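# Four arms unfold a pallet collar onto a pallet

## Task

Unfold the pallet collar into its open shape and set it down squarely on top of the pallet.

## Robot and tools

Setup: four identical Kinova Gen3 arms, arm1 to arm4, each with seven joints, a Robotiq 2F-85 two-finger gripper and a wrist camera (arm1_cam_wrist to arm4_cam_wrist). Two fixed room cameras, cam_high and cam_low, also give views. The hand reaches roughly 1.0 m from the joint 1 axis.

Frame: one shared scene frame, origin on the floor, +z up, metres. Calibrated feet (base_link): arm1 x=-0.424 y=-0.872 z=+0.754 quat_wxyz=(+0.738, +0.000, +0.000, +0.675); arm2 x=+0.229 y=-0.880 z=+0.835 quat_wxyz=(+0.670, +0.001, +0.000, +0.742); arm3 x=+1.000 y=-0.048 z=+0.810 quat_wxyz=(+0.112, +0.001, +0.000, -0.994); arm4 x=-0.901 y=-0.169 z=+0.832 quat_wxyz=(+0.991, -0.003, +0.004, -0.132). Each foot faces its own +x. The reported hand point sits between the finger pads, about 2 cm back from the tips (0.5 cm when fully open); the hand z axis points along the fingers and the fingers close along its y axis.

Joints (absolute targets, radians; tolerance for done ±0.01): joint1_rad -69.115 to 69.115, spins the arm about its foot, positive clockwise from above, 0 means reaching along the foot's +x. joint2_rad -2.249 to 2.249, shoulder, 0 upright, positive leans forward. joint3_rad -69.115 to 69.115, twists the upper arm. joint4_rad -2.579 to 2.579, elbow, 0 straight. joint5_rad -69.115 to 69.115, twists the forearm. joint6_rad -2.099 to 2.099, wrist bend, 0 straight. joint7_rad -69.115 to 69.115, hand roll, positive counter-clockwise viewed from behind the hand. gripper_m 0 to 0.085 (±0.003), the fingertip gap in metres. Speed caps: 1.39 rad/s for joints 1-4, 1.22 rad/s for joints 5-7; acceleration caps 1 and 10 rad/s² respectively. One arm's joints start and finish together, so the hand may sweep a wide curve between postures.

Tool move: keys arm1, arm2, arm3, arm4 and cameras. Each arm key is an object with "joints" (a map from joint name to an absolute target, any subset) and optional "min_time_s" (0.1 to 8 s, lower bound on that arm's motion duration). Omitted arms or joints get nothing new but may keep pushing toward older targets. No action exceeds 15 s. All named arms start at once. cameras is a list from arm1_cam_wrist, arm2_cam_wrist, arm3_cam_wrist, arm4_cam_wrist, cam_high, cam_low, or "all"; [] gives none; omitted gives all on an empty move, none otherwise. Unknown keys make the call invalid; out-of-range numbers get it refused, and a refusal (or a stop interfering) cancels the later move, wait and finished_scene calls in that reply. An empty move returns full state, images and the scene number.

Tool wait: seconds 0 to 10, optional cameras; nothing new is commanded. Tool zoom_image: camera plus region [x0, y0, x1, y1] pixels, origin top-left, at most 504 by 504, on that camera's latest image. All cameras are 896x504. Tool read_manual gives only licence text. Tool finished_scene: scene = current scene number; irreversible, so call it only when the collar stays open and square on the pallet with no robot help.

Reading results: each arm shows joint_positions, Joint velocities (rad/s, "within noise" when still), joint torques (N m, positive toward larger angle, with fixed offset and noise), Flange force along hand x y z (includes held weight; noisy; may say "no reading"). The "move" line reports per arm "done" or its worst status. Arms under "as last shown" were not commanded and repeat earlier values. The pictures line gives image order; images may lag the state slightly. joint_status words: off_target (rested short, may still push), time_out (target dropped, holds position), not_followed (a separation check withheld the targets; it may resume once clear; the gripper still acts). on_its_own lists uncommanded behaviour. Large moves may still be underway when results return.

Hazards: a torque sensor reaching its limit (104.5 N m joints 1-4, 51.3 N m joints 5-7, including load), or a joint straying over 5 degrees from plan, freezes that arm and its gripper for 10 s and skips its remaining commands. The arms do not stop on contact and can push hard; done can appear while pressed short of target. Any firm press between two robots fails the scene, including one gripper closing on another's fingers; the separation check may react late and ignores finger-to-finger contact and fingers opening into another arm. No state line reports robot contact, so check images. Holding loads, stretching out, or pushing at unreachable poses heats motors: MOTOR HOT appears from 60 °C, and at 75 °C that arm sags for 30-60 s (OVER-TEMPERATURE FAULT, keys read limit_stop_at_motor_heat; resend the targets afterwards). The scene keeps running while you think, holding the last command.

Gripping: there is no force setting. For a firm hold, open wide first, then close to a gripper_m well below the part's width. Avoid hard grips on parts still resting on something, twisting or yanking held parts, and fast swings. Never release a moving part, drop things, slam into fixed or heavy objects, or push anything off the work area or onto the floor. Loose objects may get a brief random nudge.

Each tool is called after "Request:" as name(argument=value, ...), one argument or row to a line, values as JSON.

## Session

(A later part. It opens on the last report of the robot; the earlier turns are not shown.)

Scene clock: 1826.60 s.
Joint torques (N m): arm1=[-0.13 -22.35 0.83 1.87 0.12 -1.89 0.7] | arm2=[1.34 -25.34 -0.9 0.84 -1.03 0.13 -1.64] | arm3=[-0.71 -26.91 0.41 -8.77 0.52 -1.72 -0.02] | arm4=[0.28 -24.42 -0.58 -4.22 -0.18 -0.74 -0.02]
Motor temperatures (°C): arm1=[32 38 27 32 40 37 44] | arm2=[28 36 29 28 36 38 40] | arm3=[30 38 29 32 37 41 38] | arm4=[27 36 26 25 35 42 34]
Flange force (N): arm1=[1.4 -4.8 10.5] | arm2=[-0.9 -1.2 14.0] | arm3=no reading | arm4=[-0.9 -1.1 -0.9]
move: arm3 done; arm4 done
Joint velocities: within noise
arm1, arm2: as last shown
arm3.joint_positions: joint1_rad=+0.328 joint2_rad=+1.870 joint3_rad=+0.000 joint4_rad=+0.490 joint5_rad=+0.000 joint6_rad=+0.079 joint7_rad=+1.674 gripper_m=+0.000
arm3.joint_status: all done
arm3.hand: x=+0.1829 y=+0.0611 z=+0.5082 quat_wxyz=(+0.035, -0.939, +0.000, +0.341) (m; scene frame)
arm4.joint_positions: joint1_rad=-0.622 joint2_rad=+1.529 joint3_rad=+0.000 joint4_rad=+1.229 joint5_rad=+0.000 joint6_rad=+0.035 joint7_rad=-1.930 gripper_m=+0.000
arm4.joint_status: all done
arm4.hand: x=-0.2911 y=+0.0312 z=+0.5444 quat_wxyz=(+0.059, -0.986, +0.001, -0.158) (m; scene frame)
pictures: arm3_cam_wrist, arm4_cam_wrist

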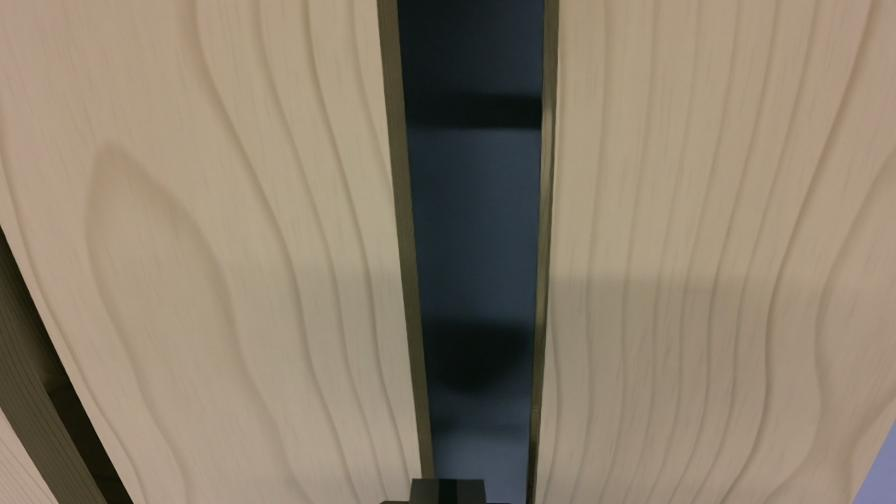

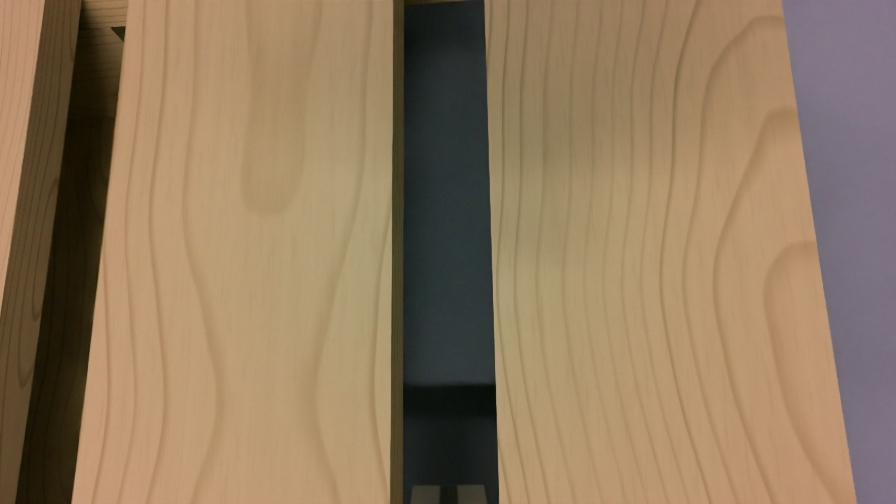

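Request:
move(
  arm3={"joints":{"joint1_rad":0.326,"joint2_rad":1.955,"joint4_rad":0.4898,"joint6_rad":0.0795,"joint7_rad":1.672},"min_time_s":2},
  arm4={"joints":{"joint2_rad":1.8122,"joint4_rad":0.9046,"joint6_rad":0.0757},"min_time_s":2.5},
  cameras=["arm3_cam_wrist","arm4_cam_wrist","cam_low"],
)

Scene clock: 1841.77 s.
Joint torques (N m): arm1=[-0.2 -22.32 0.89 1.91 0.12 -1.86 0.72] | arm2=[1.35 -25.36 -0.85 0.83 -1.02 0.16 -1.65] | arm3=[-0.7 -25.68 0.38 -8.05 0.58 -1.56 0] | arm4=[13.24 -13.31 8.88 1 0.24 1.79 -0.08]
Motor temperatures (°C): arm1=[32 38 27 32 40 36 44] | arm2=[28 36 29 28 36 38 40] | arm3=[30 39 29 32 37 41 38] | arm4=[27 37 26 25 35 42 34]
Flange force (N): arm1=[1.3 -4.8 10.6] | arm2=[-0.9 -1.3 14.0] | arm3=no reading | arm4=[0.2 -23.3 -10.2]
move: arm3 done; arm4 done
Joint velocities: within noise
arm1, arm2: as last shown
arm3.joint_positions: joint1_rad=+0.326 joint2_rad=+1.955 joint3_rad=+0.000 joint4_rad=+0.490 joint5_rad=+0.000 joint6_rad=+0.080 joint7_rad=+1.672 gripper_m=+0.000
arm3.joint_status: all done
arm3.hand: x=+0.2352 y=+0.0541 z=+0.4404 quat_wxyz=(+0.030, -0.953, +0.000, +0.301) (m; scene frame)
arm4.joint_positions: joint1_rad=-0.622 joint2_rad=+1.812 joint3_rad=+0.000 joint4_rad=+0.905 joint5_rad=+0.000 joint6_rad=+0.076 joint7_rad=-1.930 gripper_m=+0.000
arm4.joint_status: all done
arm4.hand: x=-0.2923 y=+0.0307 z=+0.4312 quat_wxyz=(+0.059, -0.986, +0.001, -0.158) (m; scene frame)
pictures: arm3_cam_wrist, arm4_cam_wrist, cam_low

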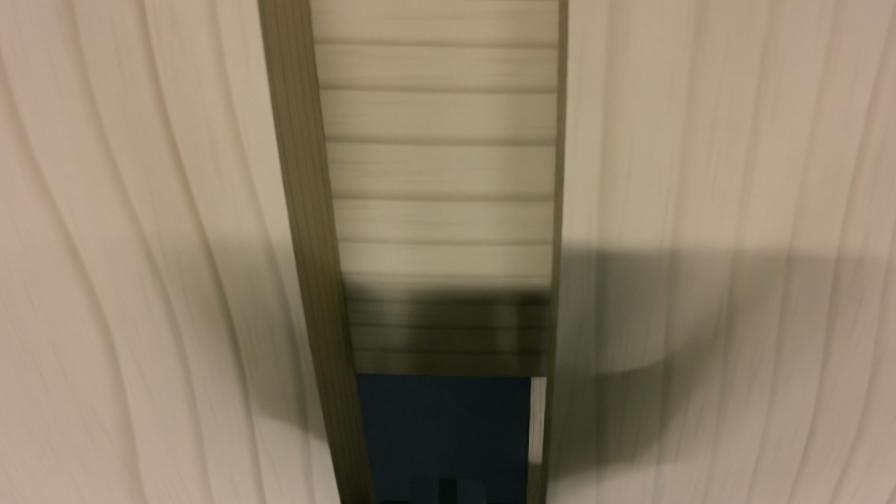

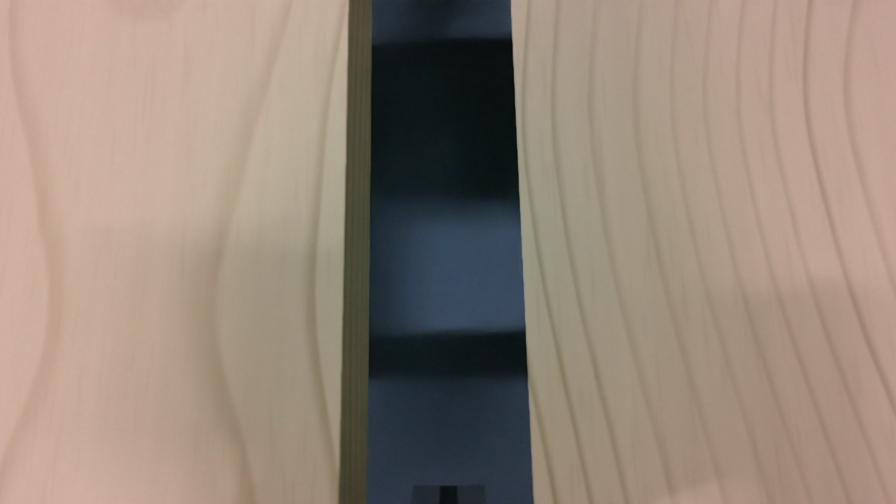

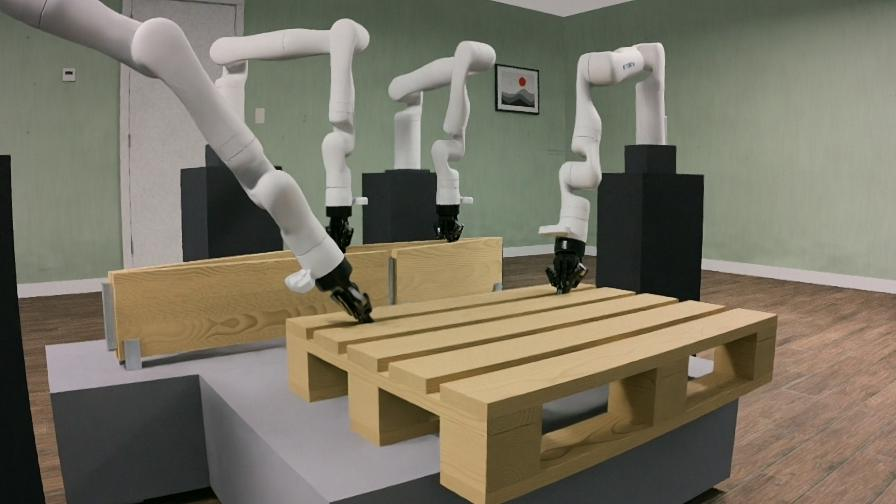

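Request:
move(
  arm3={"joints":{"joint1_rad":0.1753,"joint2_rad":1.9433,"joint4_rad":0.5446,"joint6_rad":0.0428,"joint7_rad":1.5211},"min_time_s":4},
  arm4={"joints":{"joint1_rad":-0.446,"joint2_rad":1.782,"joint4_rad":1.040,"joint6_rad":-0.03,"joint7_rad":-1.752},"min_time_s":4},
  cameras=["cam_high","cam_low","arm3_cam_wrist","arm4_cam_wrist"],
)

Scene clock: 1859.10 s.
Joint torques (N m): arm1=[-0.14 -22.32 0.84 1.88 0.13 -1.87 0.73] | arm2=[1.23 -25.31 -0.88 0.82 -1.02 0.09 -1.66] | arm3=[-17.64 -19.33 -7.1 -3.34 0.23 0.67 -0.04] | arm4=[15.95 -15.1 11.99 3.71 -0.58 2.79 -0.14]
Motor temperatures (°C): arm1=[32 38 27 32 40 36 44] | arm2=[28 36 29 28 36 38 40] | arm3=[30 39 29 32 37 41 38] | arm4=[27 37 26 25 35 42 34]
Flange force (N): arm1=[1.4 -4.8 10.5] | arm2=[-1.0 -1.0 13.9] | arm3=[-5.8 -22.9 -6.5] | arm4=[6.7 -28.1 4.0]
move: arm3 done; arm4 done
Joint velocities: within noise
arm1.joint_positions: joint1_rad=-0.091 joint2_rad=+1.440 joint3_rad=+0.000 joint4_rad=+2.134 joint5_rad=+0.000 joint6_rad=-0.432 joint7_rad=+0.058 gripper_m=+0.018
arm1.joint_status: not commanded
arm1.hand: x=-0.3993 y=-0.5864 z=+0.4965 quat_wxyz=(+0.000, +0.030, -1.000, +0.000) (m; scene frame)
arm2.joint_positions: joint1_rad=-0.581 joint2_rad=+1.560 joint3_rad=+0.000 joint4_rad=+1.671 joint5_rad=+0.000 joint6_rad=-0.089 joint7_rad=-0.633 gripper_m=+0.018
arm2.joint_status: not commanded
arm2.hand: x=-0.0004 y=-0.5595 z=+0.5013 quat_wxyz=(+0.001, +0.026, -1.000, -0.001) (m; scene frame)
arm3.joint_positions: joint1_rad=+0.175 joint2_rad=+1.943 joint3_rad=+0.000 joint4_rad=+0.545 joint5_rad=+0.000 joint6_rad=+0.043 joint7_rad=+1.521 gripper_m=+0.000
arm3.joint_status: all done
arm3.hand: x=+0.2389 y=-0.0614 z=+0.4354 quat_wxyz=(-0.015, -0.954, +0.000, +0.299) (m; scene frame)
arm4.joint_positions: joint1_rad=-0.446 joint2_rad=+1.782 joint3_rad=+0.000 joint4_rad=+1.040 joint5_rad=+0.000 joint6_rad=-0.030 joint7_rad=-1.752 gripper_m=+0.000
arm4.joint_status: all done
arm4.hand: x=-0.2938 y=-0.0846 z=+0.4322 quat_wxyz=(+0.029, -0.986, +0.000, -0.167) (m; scene frame)
pictures: arm3_cam_wrist, arm4_cam_wrist, cam_high, cam_low

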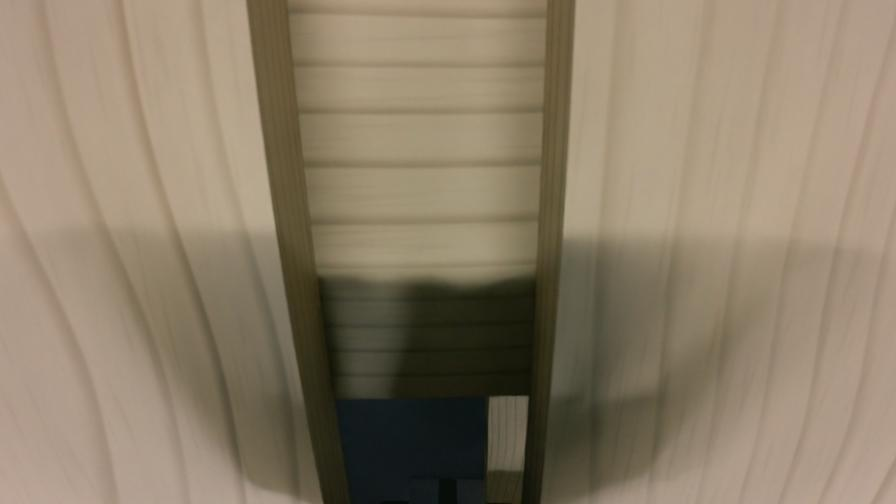

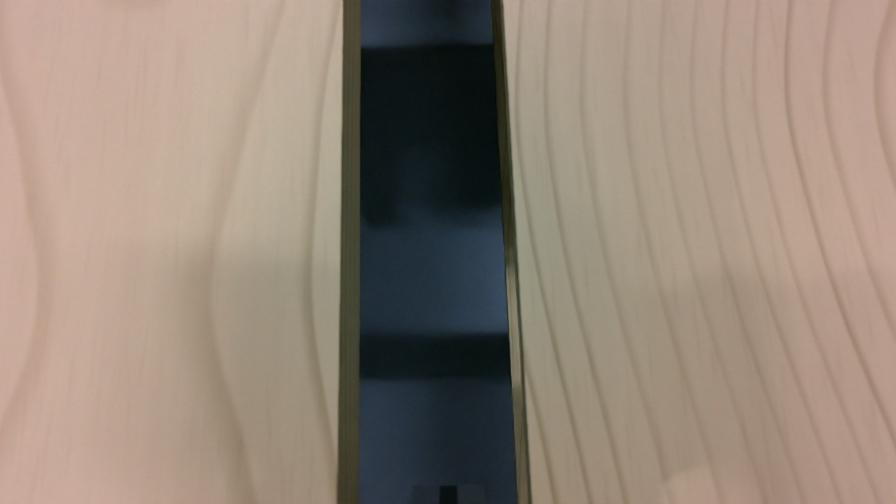

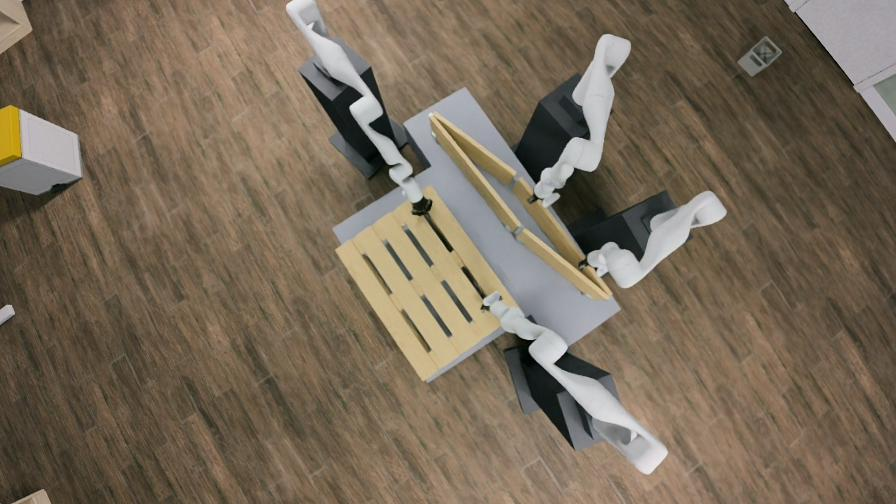

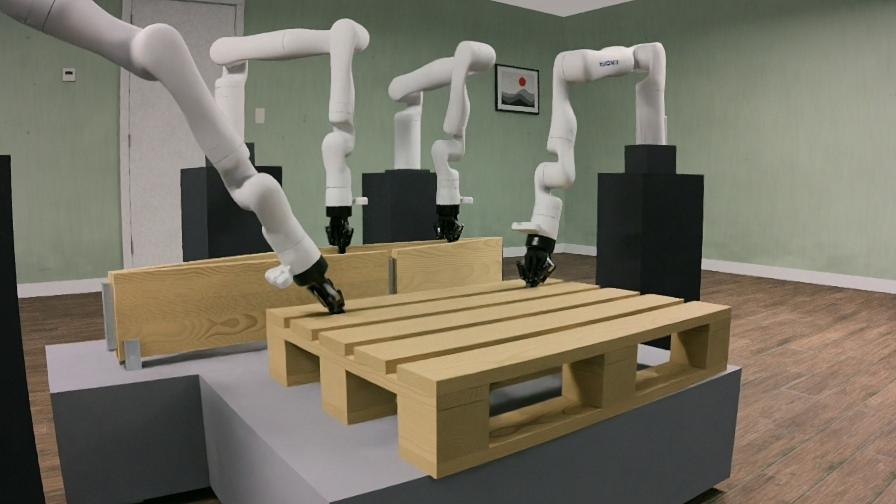

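Request:
move(
  arm3={"joints":{"joint1_rad":0.0329,"joint2_rad":1.9739,"joint4_rad":0.4539,"joint6_rad":0.1029,"joint7_rad":1.3787},"min_time_s":4},
  arm4={"joints":{"joint1_rad":-0.2675,"joint2_rad":1.7763,"joint4_rad":1.0749,"joint6_rad":-0.0587,"joint7_rad":-1.574},"min_time_s":4},
)

Request:
move(
  arm3={"joints":{"joint2_rad":1.67,"joint4_rad":0.85},"min_time_s":2},
  arm4={"joints":{"joint2_rad":1.5,"joint4_rad":1.17,"joint6_rad":0.47},"min_time_s":2.5},
  cameras=["cam_high","cam_low","arm3_cam_wrist","arm4_cam_wrist"],
)

Scene clock: 1881.77 s.
Joint torques (N m): arm1=[-0.21 -22.39 0.81 1.89 0.09 -1.89 0.74] | arm2=[1.33 -25.37 -0.81 0.83 -0.99 0.13 -1.6] | arm3=[-19.48 -24.73 -7.06 -7.11 -0.23 -0.94 -0.04] | arm4=[16.57 -17.89 12.97 1.37 -0.82 1.54 -0.23]
Motor temperatures (°C): arm1=[32 37 27 31 40 36 44] | arm2=[28 36 29 28 36 37 40] | arm3=[30 39 29 32 37 41 38] | arm4=[28 37 26 25 35 42 34]
Flange force (N): arm1=[1.2 -4.8 10.7] | arm2=[-0.8 -1.3 14.0] | arm3=no reading | arm4=[7.3 -27.7 2.5]
move: arm3 done; arm4 done
Joint velocities: within noise
arm1, arm2: as last shown
arm3.joint_positions: joint1_rad=+0.033 joint2_rad=+1.974 joint3_rad=+0.000 joint4_rad=+0.454 joint5_rad=+0.000 joint6_rad=+0.103 joint7_rad=+1.379 gripper_m=+0.000
arm3.joint_status: all done
arm3.hand: x=+0.2389 y=-0.1713 z=+0.4356 quat_wxyz=(-0.058, -0.954, +0.000, +0.294) (m; scene frame)
arm4.joint_positions: joint1_rad=-0.268 joint2_rad=+1.776 joint3_rad=+0.000 joint4_rad=+1.075 joint5_rad=+0.000 joint6_rad=-0.059 joint7_rad=-1.574 gripper_m=+0.000
arm4.joint_status: all done
arm4.hand: x=-0.2966 y=-0.1945 z=+0.4322 quat_wxyz=(-0.002, -0.986, +0.000, -0.169) (m; scene frame)
pictures: none

Scene clock: 1884.63 s.
Joint torques (N m): arm1=[-0.19 -22.4 0.9 1.85 0.13 -1.87 0.67] | arm2=[1.33 -25.29 -0.9 0.77 -0.98 0.18 -1.64] | arm3=[-0.7 -26.27 0.33 -7.32 0.51 -1.29 -0.05] | arm4=[0.38 -24.19 -0.55 -3.98 -0.16 0.23 -0.05]
Motor temperatures (°C): arm1=[32 37 27 31 40 36 44] | arm2=[28 36 29 28 36 37 40] | arm3=[30 39 29 32 37 41 38] | arm4=[28 37 26 25 35 42 34]
Flange force (N): arm1=[1.4 -5.0 10.6] | arm2=[-1.0 -1.5 13.7] | arm3=[2.8 -1.1 -6.4] | arm4=[-0.8 -0.6 -0.5]
move: arm3 done; arm4 done
Joint velocities: within noise
arm1, arm2: as last shown
arm3.joint_positions: joint1_rad=+0.033 joint2_rad=+1.670 joint3_rad=+0.000 joint4_rad=+0.850 joint5_rad=+0.000 joint6_rad=+0.103 joint7_rad=+1.379 gripper_m=+0.000
arm3.joint_status: all done
arm3.hand: x=+0.2538 y=-0.1683 z=+0.5256 quat_wxyz=(-0.049, -0.967, +0.000, +0.251) (m; scene frame)
arm4.joint_positions: joint1_rad=-0.267 joint2_rad=+1.500 joint3_rad=+0.000 joint4_rad=+1.170 joint5_rad=+0.000 joint6_rad=+0.470 joint7_rad=-1.574 gripper_m=+0.000
arm4.joint_status: all done
arm4.hand: x=-0.3409 y=-0.1941 z=+0.5506 quat_wxyz=(-0.002, -1.000, +0.001, +0.004) (m; scene frame)
pictures: arm3_cam_wrist, arm4_cam_wrist, cam_high, cam_low

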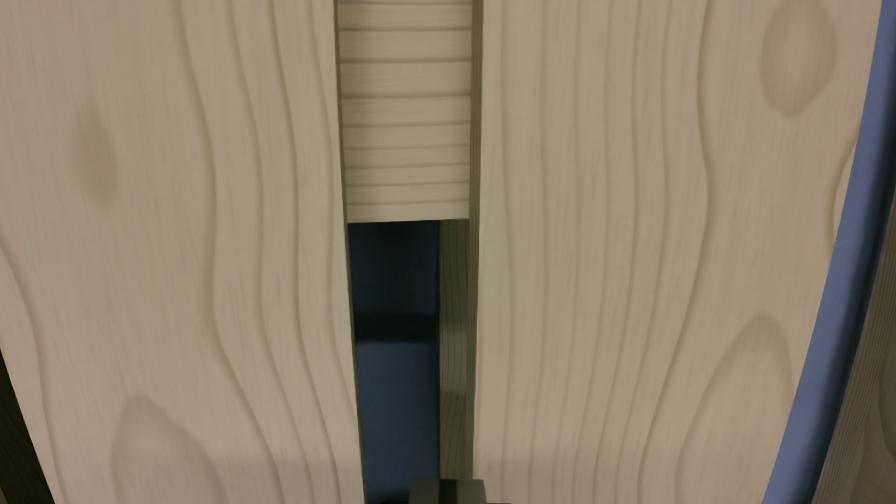

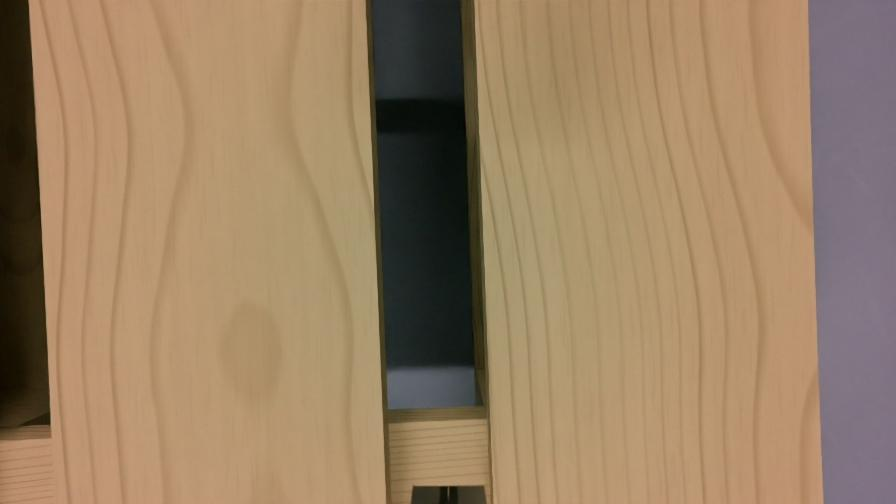

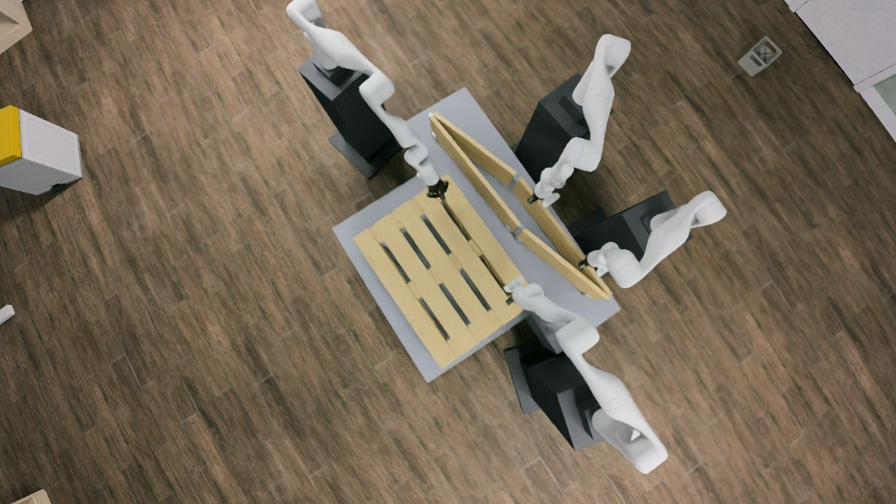

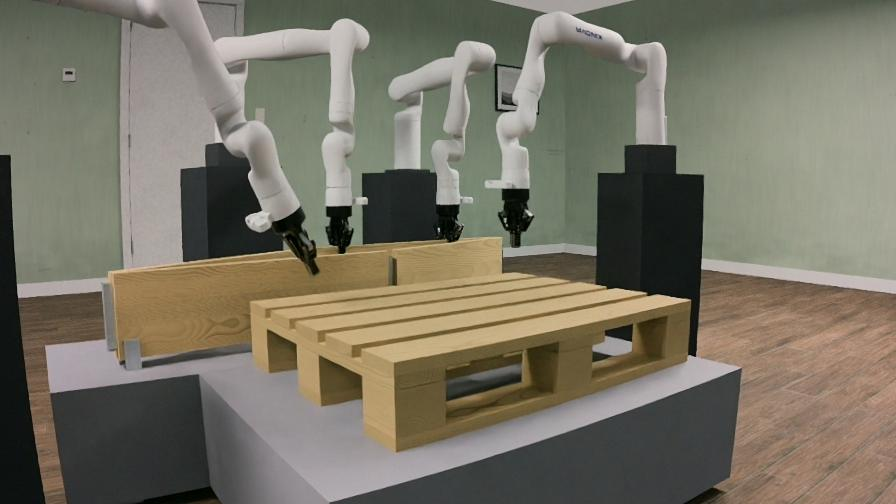

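Request:
move(
  arm3={"joints":{"joint1_rad":-0.1624,"joint2_rad":1.3902,"joint4_rad":0.9085,"joint6_rad":0.8429,"joint7_rad":-1.958},"min_time_s":2},
  arm4={"joints":{"joint1_rad":-0.0071,"joint2_rad":1.1876,"joint4_rad":1.8554,"joint6_rad":0.0986,"joint7_rad":-1.3135},"min_time_s":2},
  cameras=["arm3_cam_wrist","arm4_cam_wrist"],
)

Request:
move(
  arm3={"joints":{"joint1_rad":0.7016,"joint2_rad":1.599,"joint4_rad":0.3689,"joint6_rad":1.1737,"joint7_rad":-1.094},"min_time_s":2},
  arm4={"joints":{"joint1_rad":-1.1766,"joint2_rad":1.306,"joint4_rad":1.2711,"joint6_rad":0.5645,"joint7_rad":-2.483},"min_time_s":2},
  cameras=["arm3_cam_wrist","arm4_cam_wrist"],
)

Scene clock: 1924.97 s.
Joint torques (N m): arm1=[-0.17 -22.37 0.86 1.89 0.13 -1.88 0.73] | arm2=[1.36 -25.31 -0.9 0.87 -1.02 0.12 -1.65] | arm3=[-0.72 -26.22 0.4 -7.4 0.51 0.04 -0.02] | arm4=[0.39 -19.54 -0.56 -0.77 -0.17 0.24 -0.01]
Motor temperatures (°C): arm1=[32 37 27 31 40 36 44] | arm2=[28 36 29 28 35 37 40] | arm3=[30 39 29 32 37 41 37] | arm4=[28 38 26 25 35 42 34]
Flange force (N): arm1=[1.4 -4.8 10.6] | arm2=[-0.8 -1.1 13.9] | arm3=[-4.9 2.8 -2.4] | arm4=[-0.5 -0.7 -0.5]
move: arm3 done; arm4 done
Joint velocities: within noise
arm1, arm2: as last shown
arm3.joint_positions: joint1_rad=-0.162 joint2_rad=+1.390 joint3_rad=+0.000 joint4_rad=+0.909 joint5_rad=+0.000 joint6_rad=+0.843 joint7_rad=-1.958 gripper_m=+0.000
arm3.joint_status: all done
arm3.hand: x=+0.3906 y=-0.2702 z=+0.6487 quat_wxyz=(+0.001, +0.000, +1.000, +0.000) (m; scene frame)
arm4.joint_positions: joint1_rad=-0.007 joint2_rad=+1.188 joint3_rad=+0.000 joint4_rad=+1.855 joint5_rad=+0.000 joint6_rad=+0.099 joint7_rad=-1.314 gripper_m=+0.000
arm4.joint_status: all done
arm4.hand: x=-0.5023 y=-0.3016 z=+0.6473 quat_wxyz=(-0.002, -1.000, +0.001, +0.005) (m; scene frame)
pictures: arm3_cam_wrist, arm4_cam_wrist

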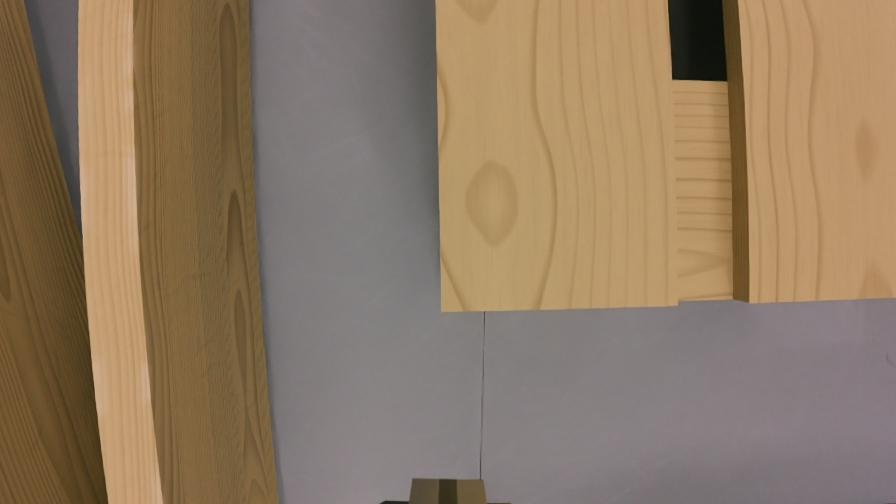

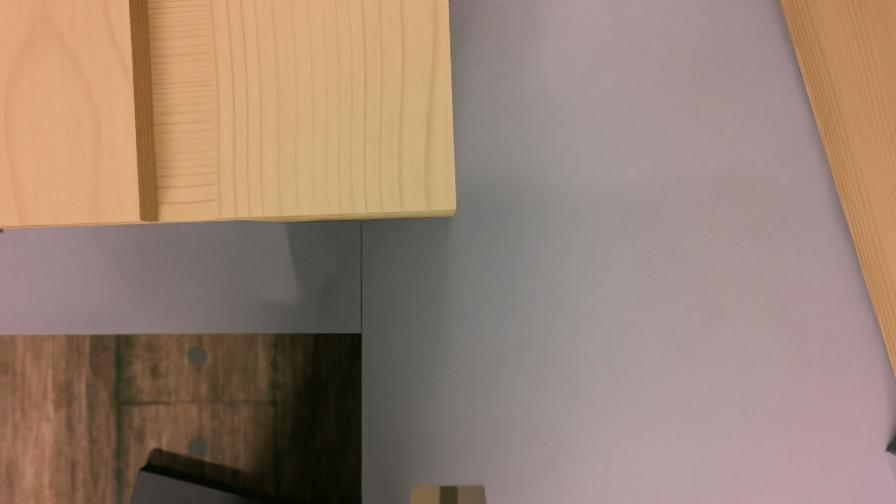

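Scene clock: 1927.47 s.
Joint torques (N m): arm1=[-0.17 -22.33 0.8 1.89 0.12 -1.88 0.77] | arm2=[1.27 -25.29 -0.9 0.74 -1.05 0.11 -1.66] | arm3=[-0.69 -27.93 0.4 -9.01 0.46 0.01 -0.05] | arm4=[0.16 -24.26 -0.61 -4.69 -0.17 0.27 -0.02]
Motor temperatures (°C): arm1=[32 37 27 31 40 36 44] | arm2=[28 36 29 28 35 37 40] | arm3=[30 39 29 32 37 41 37] | arm4=[28 38 26 25 35 42 34]
Flange force (N): arm1=[1.4 -4.8 10.5] | arm2=[-1.2 -1.2 13.6] | arm3=no reading | arm4=[-1.0 0.2 -0.4]
move: arm3 done; arm4 done
Joint velocities: within noise
arm1, arm2: as last shown
arm3.joint_positions: joint1_rad=+0.702 joint2_rad=+1.599 joint3_rad=+0.000 joint4_rad=+0.369 joint5_rad=+0.000 joint6_rad=+1.174 joint7_rad=-1.094 gripper_m=+0.000
arm3.joint_status: all done
arm3.hand: x=+0.3804 y=+0.2998 z=+0.6484 quat_wxyz=(+0.001, +0.000, +1.000, +0.000) (m; scene frame)
arm4.joint_positions: joint1_rad=-1.177 joint2_rad=+1.306 joint3_rad=+0.000 joint4_rad=+1.271 joint5_rad=+0.000 joint6_rad=+0.564 joint7_rad=-2.483 gripper_m=+0.000
arm4.joint_status: all done
arm4.hand: x=-0.5313 y=+0.2686 z=+0.6452 quat_wxyz=(-0.002, -1.000, +0.001, +0.005) (m; scene frame)
pictures: arm3_cam_wrist, arm4_cam_wrist

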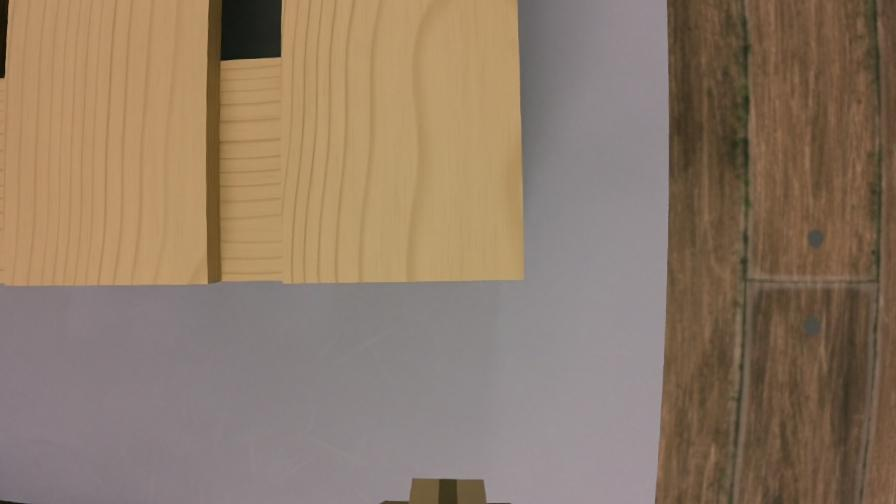

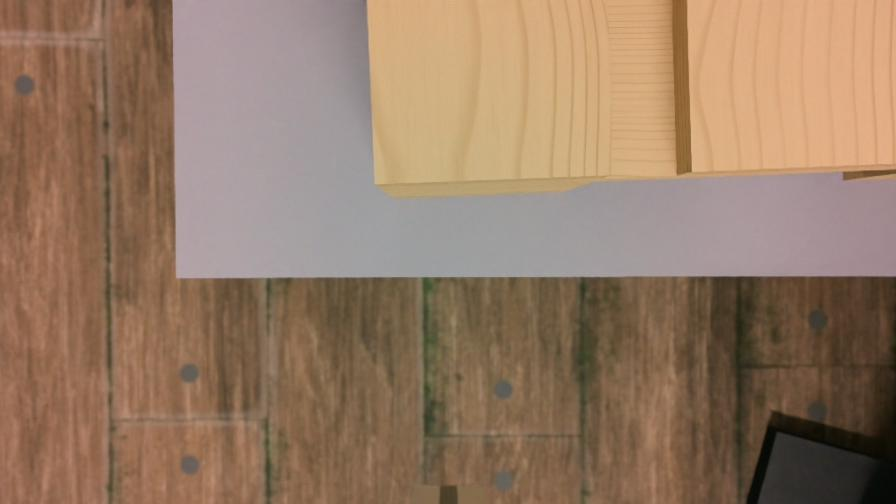

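Request:
move(
  arm3={"joints":{"joint1_rad":-0.5164,"joint2_rad":1.3484,"joint4_rad":1.1922,"joint6_rad":0.601,"joint7_rad":1.11,"gripper_m":0.085},"min_time_s":2.5},
  arm4={"joints":{"joint1_rad":-0.493,"joint2_rad":-0.45,"joint4_rad":1.5,"joint6_rad":2.04,"joint7_rad":-1.126},"min_time_s":3},
  cameras=["arm3_cam_wrist"],
)

Request:
move(
  arm3={"joints":{"joint2_rad":1.62,"joint4_rad":0.9579,"joint6_rad":0.5637},"min_time_s":2.5},
  cameras=["arm3_cam_wrist"],
)

Request:
move(
  arm3={"joints":{"gripper_m":0.0}},
  cameras=["arm3_cam_wrist","cam_high"],
)

Scene clock: 2026.73 s.
Joint torques (N m): arm1=[-0.18 -22.32 0.83 1.86 0.09 -1.91 0.72] | arm2=[1.44 -25.35 -0.82 0.83 -0.96 0.15 -1.64] | arm3=[-0.73 -24.33 0.38 -5.68 0.48 0.11 -0.04] | arm4=[0.25 1.06 -1.24 -8.03 -0.19 0.07 -0.01]
Motor temperatures (°C): arm1=[32 37 27 30 40 36 44] | arm2=[28 36 29 28 35 37 40] | arm3=[30 38 29 32 37 41 37] | arm4=[27 37 26 25 35 42 34]
Flange force (N): arm1=[1.3 -4.7 10.4] | arm2=[-0.7 -1.5 14.0] | arm3=[3.3 -2.7 -2.5] | arm4=[-2.2 3.5 0.9]
move: arm3 done; arm4 done
Joint velocities: within noise
arm1, arm2: as last shown
arm3.joint_positions: joint1_rad=-0.516 joint2_rad=+1.348 joint3_rad=+0.000 joint4_rad=+1.192 joint5_rad=+0.000 joint6_rad=+0.601 joint7_rad=+1.110 gripper_m=+0.085
arm3.joint_status: all done
arm3.hand: x=+0.5501 y=-0.4270 z=+0.6162 quat_wxyz=(+0.000, -0.990, -0.140, -0.001) (m; scene frame)
arm4.joint_positions: joint1_rad=-0.493 joint2_rad=-0.450 joint3_rad=+0.000 joint4_rad=+1.500 joint5_rad=+0.000 joint6_rad=+2.040 joint7_rad=-1.126 gripper_m=+0.000
arm4.joint_status: all done
arm4.hand: x=-0.7881 y=-0.1673 z=+1.3406 quat_wxyz=(-0.003, -0.944, -0.330, -0.021) (m; scene frame)
pictures: arm3_cam_wrist

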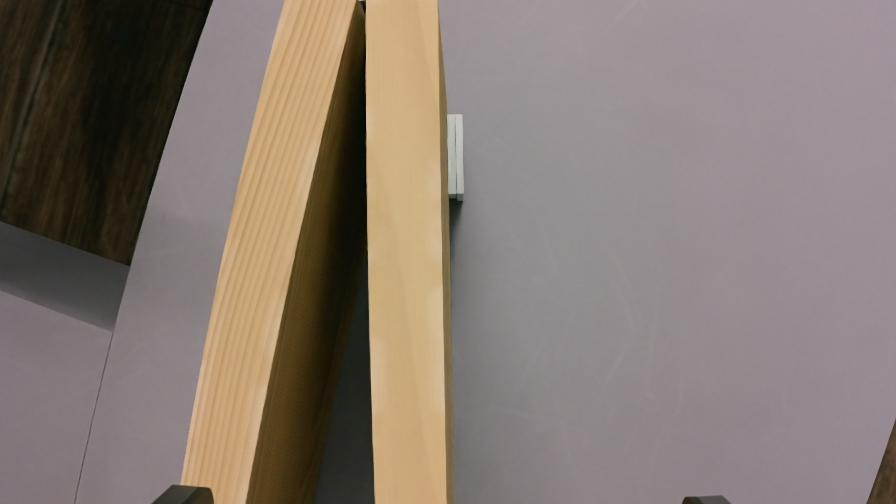

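Scene clock: 2029.57 s.
Joint torques (N m): arm1=[-0.8 -19.58 -0.3 2.82 0.46 -1.28 0.81] | arm2=[-0.09 -25.66 -2.9 0.47 -0.74 -0.13 -1.46] | arm3=[4.45 -17.97 4.58 -0.91 1.51 1.96 -0.12] | arm4=[0.26 1.06 -1.19 -8 -0.17 0.1 -0.05]
Motor temperatures (°C): arm1=[32 37 27 30 40 36 44] | arm2=[28 36 29 28 35 37 40] | arm3=[30 38 29 32 37 41 37] | arm4=[27 37 26 25 35 42 34]
Flange force (N): arm1=[-0.9 -1.6 5.7] | arm2=[-3.6 0.4 13.8] | arm3=[1.1 7.8 -8.1] | arm4=[-2.1 3.4 0.8]
move: arm3 done
Joint velocities: within noise
arm1, arm2, arm4: as last shown
arm2.hand: x=-0.0003 y=-0.5595 z=+0.5013 quat_wxyz=(+0.001, +0.026, -1.000, -0.001) (m; scene frame)
arm3.joint_positions: joint1_rad=-0.516 joint2_rad=+1.620 joint3_rad=+0.000 joint4_rad=+0.958 joint5_rad=+0.000 joint6_rad=+0.564 joint7_rad=+1.110 gripper_m=+0.085
arm3.joint_status: all done
arm3.hand: x=+0.5503 y=-0.4272 z=+0.4962 quat_wxyz=(-0.001, -0.990, -0.140, -0.001) (m; scene frame)
pictures: arm3_cam_wrist

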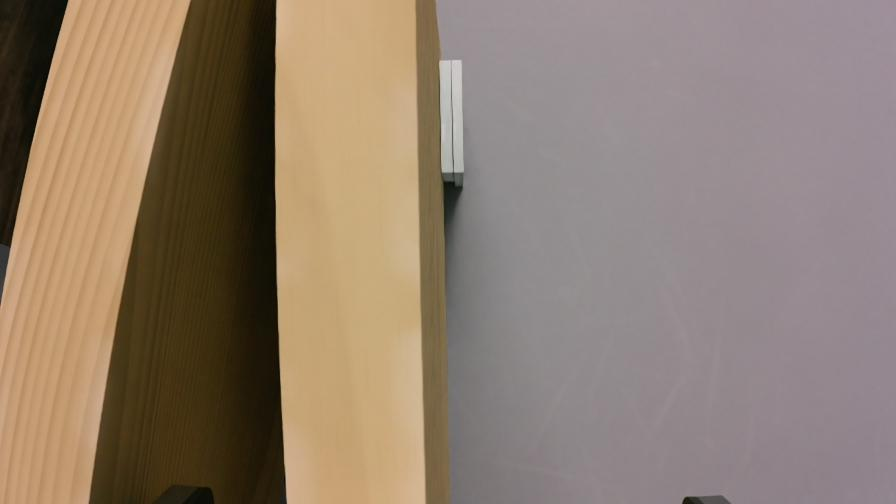

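Scene clock: 2030.67 s.
Joint torques (N m): arm1=[0.14 -20.99 1.73 3.15 0.08 -1.18 0.87] | arm2=[1.43 -25.48 -0.48 0.22 -0.79 -0.04 -1.46] | arm3=[-0.69 -22.97 -1.05 -6.35 -0.67 -1.07 -0.79] | arm4=[0.26 1.07 -1.19 -7.97 -0.2 0.09 -0.04]
Motor temperatures (°C): arm1=[32 37 27 30 40 36 44] | arm2=[28 36 29 28 35 37 40] | arm3=[30 38 29 32 37 41 37] | arm4=[27 37 26 25 35 42 34]
Flange force (N): arm1=[2.7 -2.5 10.0] | arm2=[-1.0 -2.8 12.8] | arm3=[5.9 -5.1 -9.7] | arm4=[-2.1 3.4 0.6]
move: arm3 off_target
Joint velocities: within noise
arm1, arm2, arm4: as last shown
arm2.hand: x=-0.0004 y=-0.5595 z=+0.5013 quat_wxyz=(+0.001, +0.026, -1.000, -0.001) (m; scene frame)
arm3.joint_positions: joint1_rad=-0.516 joint2_rad=+1.620 joint3_rad=+0.000 joint4_rad=+0.958 joint5_rad=+0.000 joint6_rad=+0.564 joint7_rad=+1.110 gripper_m=+0.018
arm3.joint_status: gripper_m off_target (ended at +0.018, target +0.000)
arm3.hand: x=+0.5502 y=-0.4272 z=+0.4963 quat_wxyz=(+0.000, -0.990, -0.140, -0.001) (m; scene frame)
pictures: arm3_cam_wrist, cam_high

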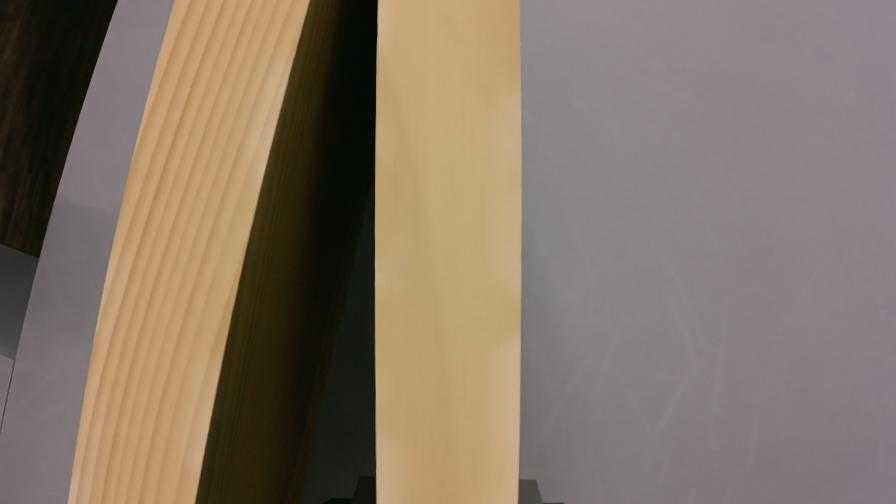

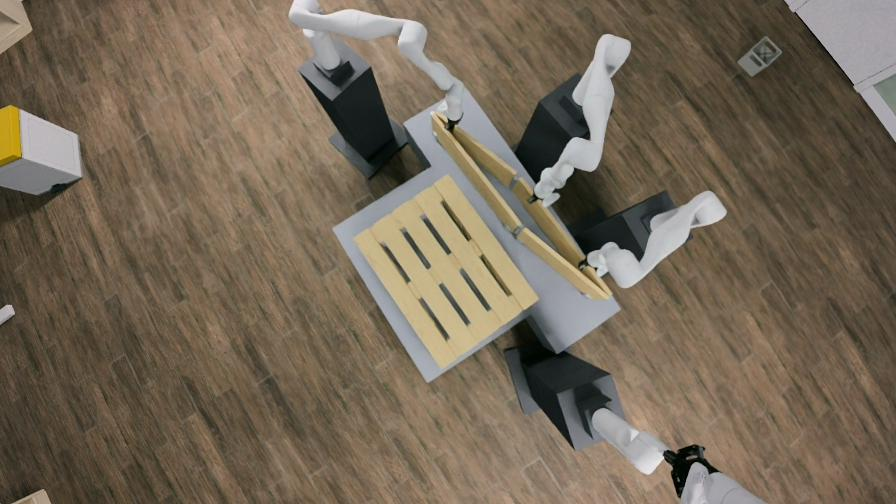

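Request:
move(
  arm1={"joints":{"joint2_rad":1.0999,"joint4_rad":2.3303,"joint6_rad":-0.2886},"min_time_s":4},
  arm2={"joints":{"joint2_rad":1.2649,"joint4_rad":1.9038,"joint6_rad":-0.0271},"min_time_s":4},
  arm3={"joints":{"joint2_rad":1.3484,"joint4_rad":1.1922,"joint6_rad":0.601},"min_time_s":4},
)

Request:
move(
  arm1={"joints":{"joint2_rad":0.8234,"joint4_rad":2.3908,"joint6_rad":-0.0726},"min_time_s":3},
  arm2={"joints":{"joint2_rad":1.0518,"joint4_rad":2.0029,"joint6_rad":0.0869},"min_time_s":3},
  arm3={"joints":{"joint2_rad":1.1804,"joint4_rad":1.2771,"joint6_rad":0.6841},"min_time_s":3},
)

Request:
move(
  arm1={"joints":{"joint1_rad":0.0353,"joint2_rad":0.8302,"joint4_rad":2.1745,"joint6_rad":0.1369,"joint7_rad":0.1792},"min_time_s":3},
  arm2={"joints":{"joint1_rad":-0.4128,"joint2_rad":1.0607,"joint4_rad":1.9122,"joint6_rad":0.1687,"joint7_rad":-0.4694},"min_time_s":3},
  arm3={"joints":{"joint1_rad":-0.276,"joint2_rad":1.0706,"joint4_rad":1.6378,"joint6_rad":0.4332,"joint7_rad":1.6138},"min_time_s":3},
  cameras=["cam_high","cam_low"],
)

Request:
move(
  arm1={"joints":{"joint1_rad":0.1205,"joint2_rad":0.8719,"joint4_rad":1.9478,"joint6_rad":0.3219,"joint7_rad":0.2594},"min_time_s":3},
  arm2={"joints":{"joint1_rad":-0.2668,"joint2_rad":1.0808,"joint4_rad":1.7848,"joint6_rad":0.276,"joint7_rad":-0.3284},"min_time_s":3},
  arm3={"joints":{"joint1_rad":0.0209,"joint2_rad":1.0529,"joint4_rad":1.708,"joint6_rad":0.3807,"joint7_rad":2.1737},"min_time_s":3},
  cameras=["cam_high","cam_low"],
)

Scene clock: 2058.83 s.
Joint torques (N m): arm1=[0.04 -22.35 0.97 1.31 0.46 -2.14 0.99] | arm2=[1.41 -30.6 0.54 0.02 -0.78 -0.26 -1.37] | arm3=[2.64 -31.45 3.43 -8.36 0.55 0.24 -1] | arm4=[0.28 1.07 -1.22 -8.02 -0.17 0.11 -0.01]
Motor temperatures (°C): arm1=[32 37 27 30 40 36 44] | arm2=[28 37 29 28 35 37 40] | arm3=[29 38 29 32 37 41 37] | arm4=[27 36 26 25 35 42 34]
Flange force (N): arm1=[2.9 -1.6 15.8] | arm2=[0.4 -1.0 28.3] | arm3=[7.8 -0.2 9.0] | arm4=[-2.2 3.4 0.9]
move: arm1 done; arm2 done; arm3 done
Joint velocities: within noise
arm1.joint_positions: joint1_rad=-0.091 joint2_rad=+1.100 joint3_rad=+0.000 joint4_rad=+2.330 joint5_rad=+0.000 joint6_rad=-0.289 joint7_rad=+0.058 gripper_m=+0.018
arm1.joint_status: all done
arm1.hand: x=-0.3992 y=-0.5864 z=+0.6165 quat_wxyz=(+0.000, +0.030, -1.000, +0.000) (m; scene frame)
arm2.joint_positions: joint1_rad=-0.581 joint2_rad=+1.265 joint3_rad=+0.000 joint4_rad=+1.904 joint5_rad=+0.000 joint6_rad=-0.027 joint7_rad=-0.633 gripper_m=+0.018
arm2.joint_status: all done
arm2.hand: x=-0.0002 y=-0.5597 z=+0.6222 quat_wxyz=(+0.001, +0.025, -1.000, -0.001) (m; scene frame)
arm3.joint_positions: joint1_rad=-0.516 joint2_rad=+1.348 joint3_rad=+0.000 joint4_rad=+1.192 joint5_rad=+0.000 joint6_rad=+0.601 joint7_rad=+1.110 gripper_m=+0.018
arm3.joint_status: all done
arm3.hand: x=+0.5500 y=-0.4270 z=+0.6162 quat_wxyz=(+0.000, -0.990, -0.140, -0.001) (m; scene frame)
arm4: as last shown
pictures: none

Scene clock: 2062.13 s.
Joint torques (N m): arm1=[-0.05 -21.46 0.56 -1.24 0.9 -2.02 1.12] | arm2=[0.82 -29.29 0.03 -2.41 -0.76 -0.4 -1.26] | arm3=[2.44 -30.88 3.27 -8.77 0.5 0.59 -1.11] | arm4=[0.3 1.05 -1.18 -8 -0.2 0.08 -0.04]
Motor temperatures (°C): arm1=[32 37 27 30 40 36 44] | arm2=[28 37 29 28 35 37 40] | arm3=[29 38 29 32 37 41 37] | arm4=[27 36 26 25 35 42 34]
Flange force (N): arm1=[3.5 -0.7 18.2] | arm2=[-1.2 -1.1 26.2] | arm3=[6.7 -0.3 10.5] | arm4=[-2.1 3.4 0.8]
move: arm1 done; arm2 done; arm3 done
Joint velocities: within noise
arm1.joint_positions: joint1_rad=-0.091 joint2_rad=+0.823 joint3_rad=+0.000 joint4_rad=+2.391 joint5_rad=+0.000 joint6_rad=-0.073 joint7_rad=+0.058 gripper_m=+0.018
arm1.joint_status: all done
arm1.hand: x=-0.3992 y=-0.5861 z=+0.6994 quat_wxyz=(+0.000, +0.030, -1.000, +0.000) (m; scene frame)
arm2.joint_positions: joint1_rad=-0.581 joint2_rad=+1.052 joint3_rad=+0.000 joint4_rad=+2.003 joint5_rad=+0.000 joint6_rad=+0.087 joint7_rad=-0.633 gripper_m=+0.018
arm2.joint_status: all done
arm2.hand: x=+0.0000 y=-0.5600 z=+0.7053 quat_wxyz=(+0.001, +0.026, -1.000, -0.001) (m; scene frame)
arm3.joint_positions: joint1_rad=-0.516 joint2_rad=+1.180 joint3_rad=+0.000 joint4_rad=+1.277 joint5_rad=+0.000 joint6_rad=+0.684 joint7_rad=+1.110 gripper_m=+0.018
arm3.joint_status: all done
arm3.hand: x=+0.5502 y=-0.4267 z=+0.6992 quat_wxyz=(+0.000, -0.990, -0.140, -0.001) (m; scene frame)
arm4: as last shown
pictures: none

Scene clock: 2065.47 s.
Joint torques (N m): arm1=[1.83 -27 3.31 -6.81 2.02 -3.27 1.7] | arm2=[-2.13 -27.61 -3.95 -4.04 -0.69 -0.83 -0.8] | arm3=[1.93 -30.98 5.06 -8.87 0.8 -0.93 -1.23] | arm4=[0.24 1.1 -1.15 -8 -0.16 0.11 -0.04]
Motor temperatures (°C): arm1=[32 36 27 30 40 36 44] | arm2=[28 38 29 28 35 37 40] | arm3=[29 38 29 32 37 41 37] | arm4=[27 36 26 25 35 42 34]
Flange force (N): arm1=[11.1 -2.6 21.0] | arm2=[-6.6 0.6 17.3] | arm3=[7.3 2.3 15.1] | arm4=[-2.1 3.2 0.9]
move: arm1 done; arm2 done; arm3 done
Joint velocities: within noise
arm1.joint_positions: joint1_rad=+0.035 joint2_rad=+0.830 joint3_rad=+0.000 joint4_rad=+2.175 joint5_rad=+0.000 joint6_rad=+0.137 joint7_rad=+0.179 gripper_m=+0.018
arm1.joint_status: all done
arm1.hand: x=-0.3550 y=-0.5243 z=+0.6994 quat_wxyz=(+0.000, +0.027, -1.000, +0.000) (m; scene frame)
arm2.joint_positions: joint1_rad=-0.413 joint2_rad=+1.061 joint3_rad=+0.000 joint4_rad=+1.912 joint5_rad=+0.000 joint6_rad=+0.169 joint7_rad=-0.469 gripper_m=+0.018
arm2.joint_status: all done
arm2.hand: x=+0.0435 y=-0.5022 z=+0.7054 quat_wxyz=(+0.001, +0.023, -1.000, -0.001) (m; scene frame)
arm3.joint_positions: joint1_rad=-0.276 joint2_rad=+1.071 joint3_rad=+0.000 joint4_rad=+1.638 joint5_rad=+0.000 joint6_rad=+0.433 joint7_rad=+1.614 gripper_m=+0.018
arm3.joint_status: all done
arm3.hand: x=+0.5489 y=-0.2670 z=+0.6991 quat_wxyz=(-0.001, -0.963, -0.269, -0.001) (m; scene frame)
arm4: as last shown
pictures: cam_high, cam_low

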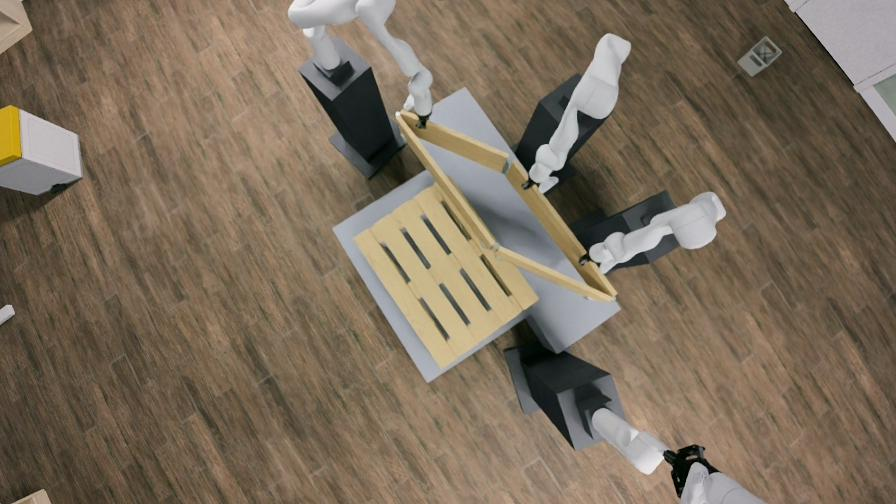

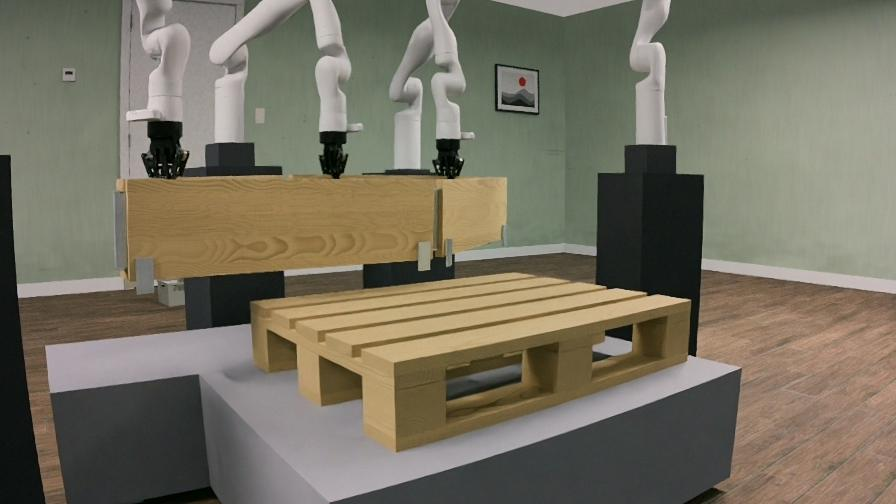

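Scene clock: 2068.80 s.
Joint torques (N m): arm1=[0.33 -32.59 0.47 -10.3 1.48 -3.65 1.37] | arm2=[-4 -23.56 -6.86 -1.12 -1.44 0.62 -0.93] | arm3=[4.12 -30.15 7.19 -5.36 0.84 0.17 -1.33] | arm4=[0.25 1.06 -1.23 -7.99 -0.17 0.08 -0.01]
Motor temperatures (°C): arm1=[32 36 27 30 40 36 44] | arm2=[28 38 29 28 35 37 40] | arm3=[29 38 29 32 37 41 37] | arm4=[27 36 26 25 35 42 34]
Flange force (N): arm1=[5.6 -3.2 24.8] | arm2=[-8.1 8.2 9.5] | arm3=[-3.6 4.8 18.8] | arm4=[-2.2 3.4 0.7]
move: arm1 done; arm2 done; arm3 done
Joint velocities: within noise
arm1.joint_positions: joint1_rad=+0.121 joint2_rad=+0.872 joint3_rad=+0.000 joint4_rad=+1.948 joint5_rad=+0.000 joint6_rad=+0.322 joint7_rad=+0.259 gripper_m=+0.018
arm1.joint_status: all done
arm1.hand: x=-0.3115 y=-0.4648 z=+0.6994 quat_wxyz=(+0.000, +0.025, -1.000, +0.000) (m; scene frame)
arm2.joint_positions: joint1_rad=-0.267 joint2_rad=+1.081 joint3_rad=+0.000 joint4_rad=+1.785 joint5_rad=+0.000 joint6_rad=+0.276 joint7_rad=-0.328 gripper_m=+0.018
arm2.joint_status: all done
arm2.hand: x=+0.0871 y=-0.4449 z=+0.7054 quat_wxyz=(+0.001, +0.020, -1.000, -0.001) (m; scene frame)
arm3.joint_positions: joint1_rad=+0.021 joint2_rad=+1.053 joint3_rad=+0.000 joint4_rad=+1.708 joint5_rad=+0.000 joint6_rad=+0.381 joint7_rad=+2.174 gripper_m=+0.018
arm3.joint_status: all done
arm3.hand: x=+0.5229 y=-0.1216 z=+0.6989 quat_wxyz=(-0.001, -0.920, -0.393, -0.001) (m; scene frame)
arm4: as last shown
pictures: cam_high, cam_low

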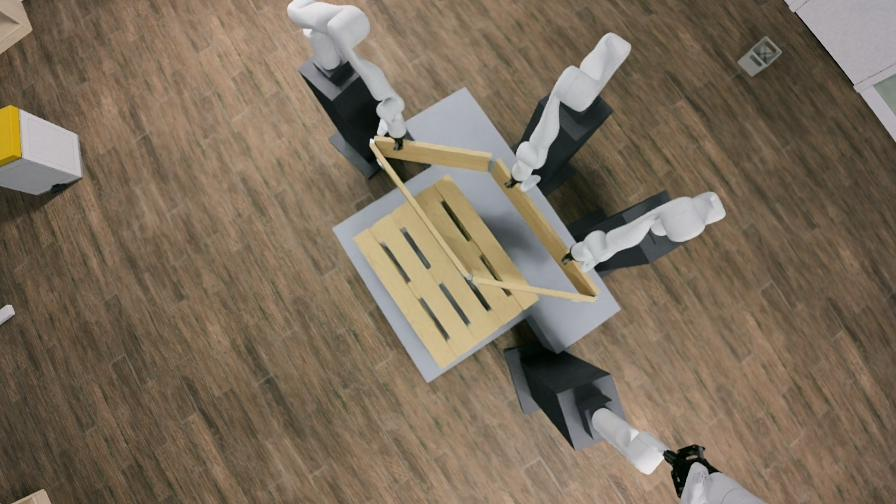

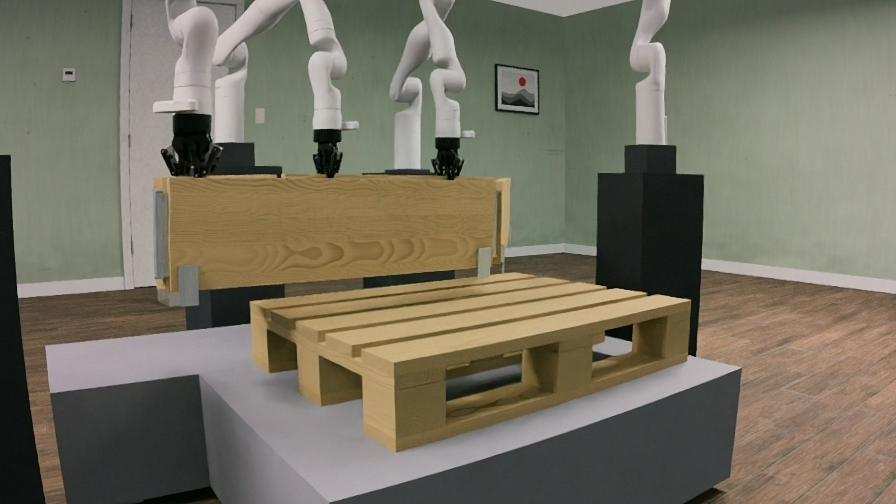

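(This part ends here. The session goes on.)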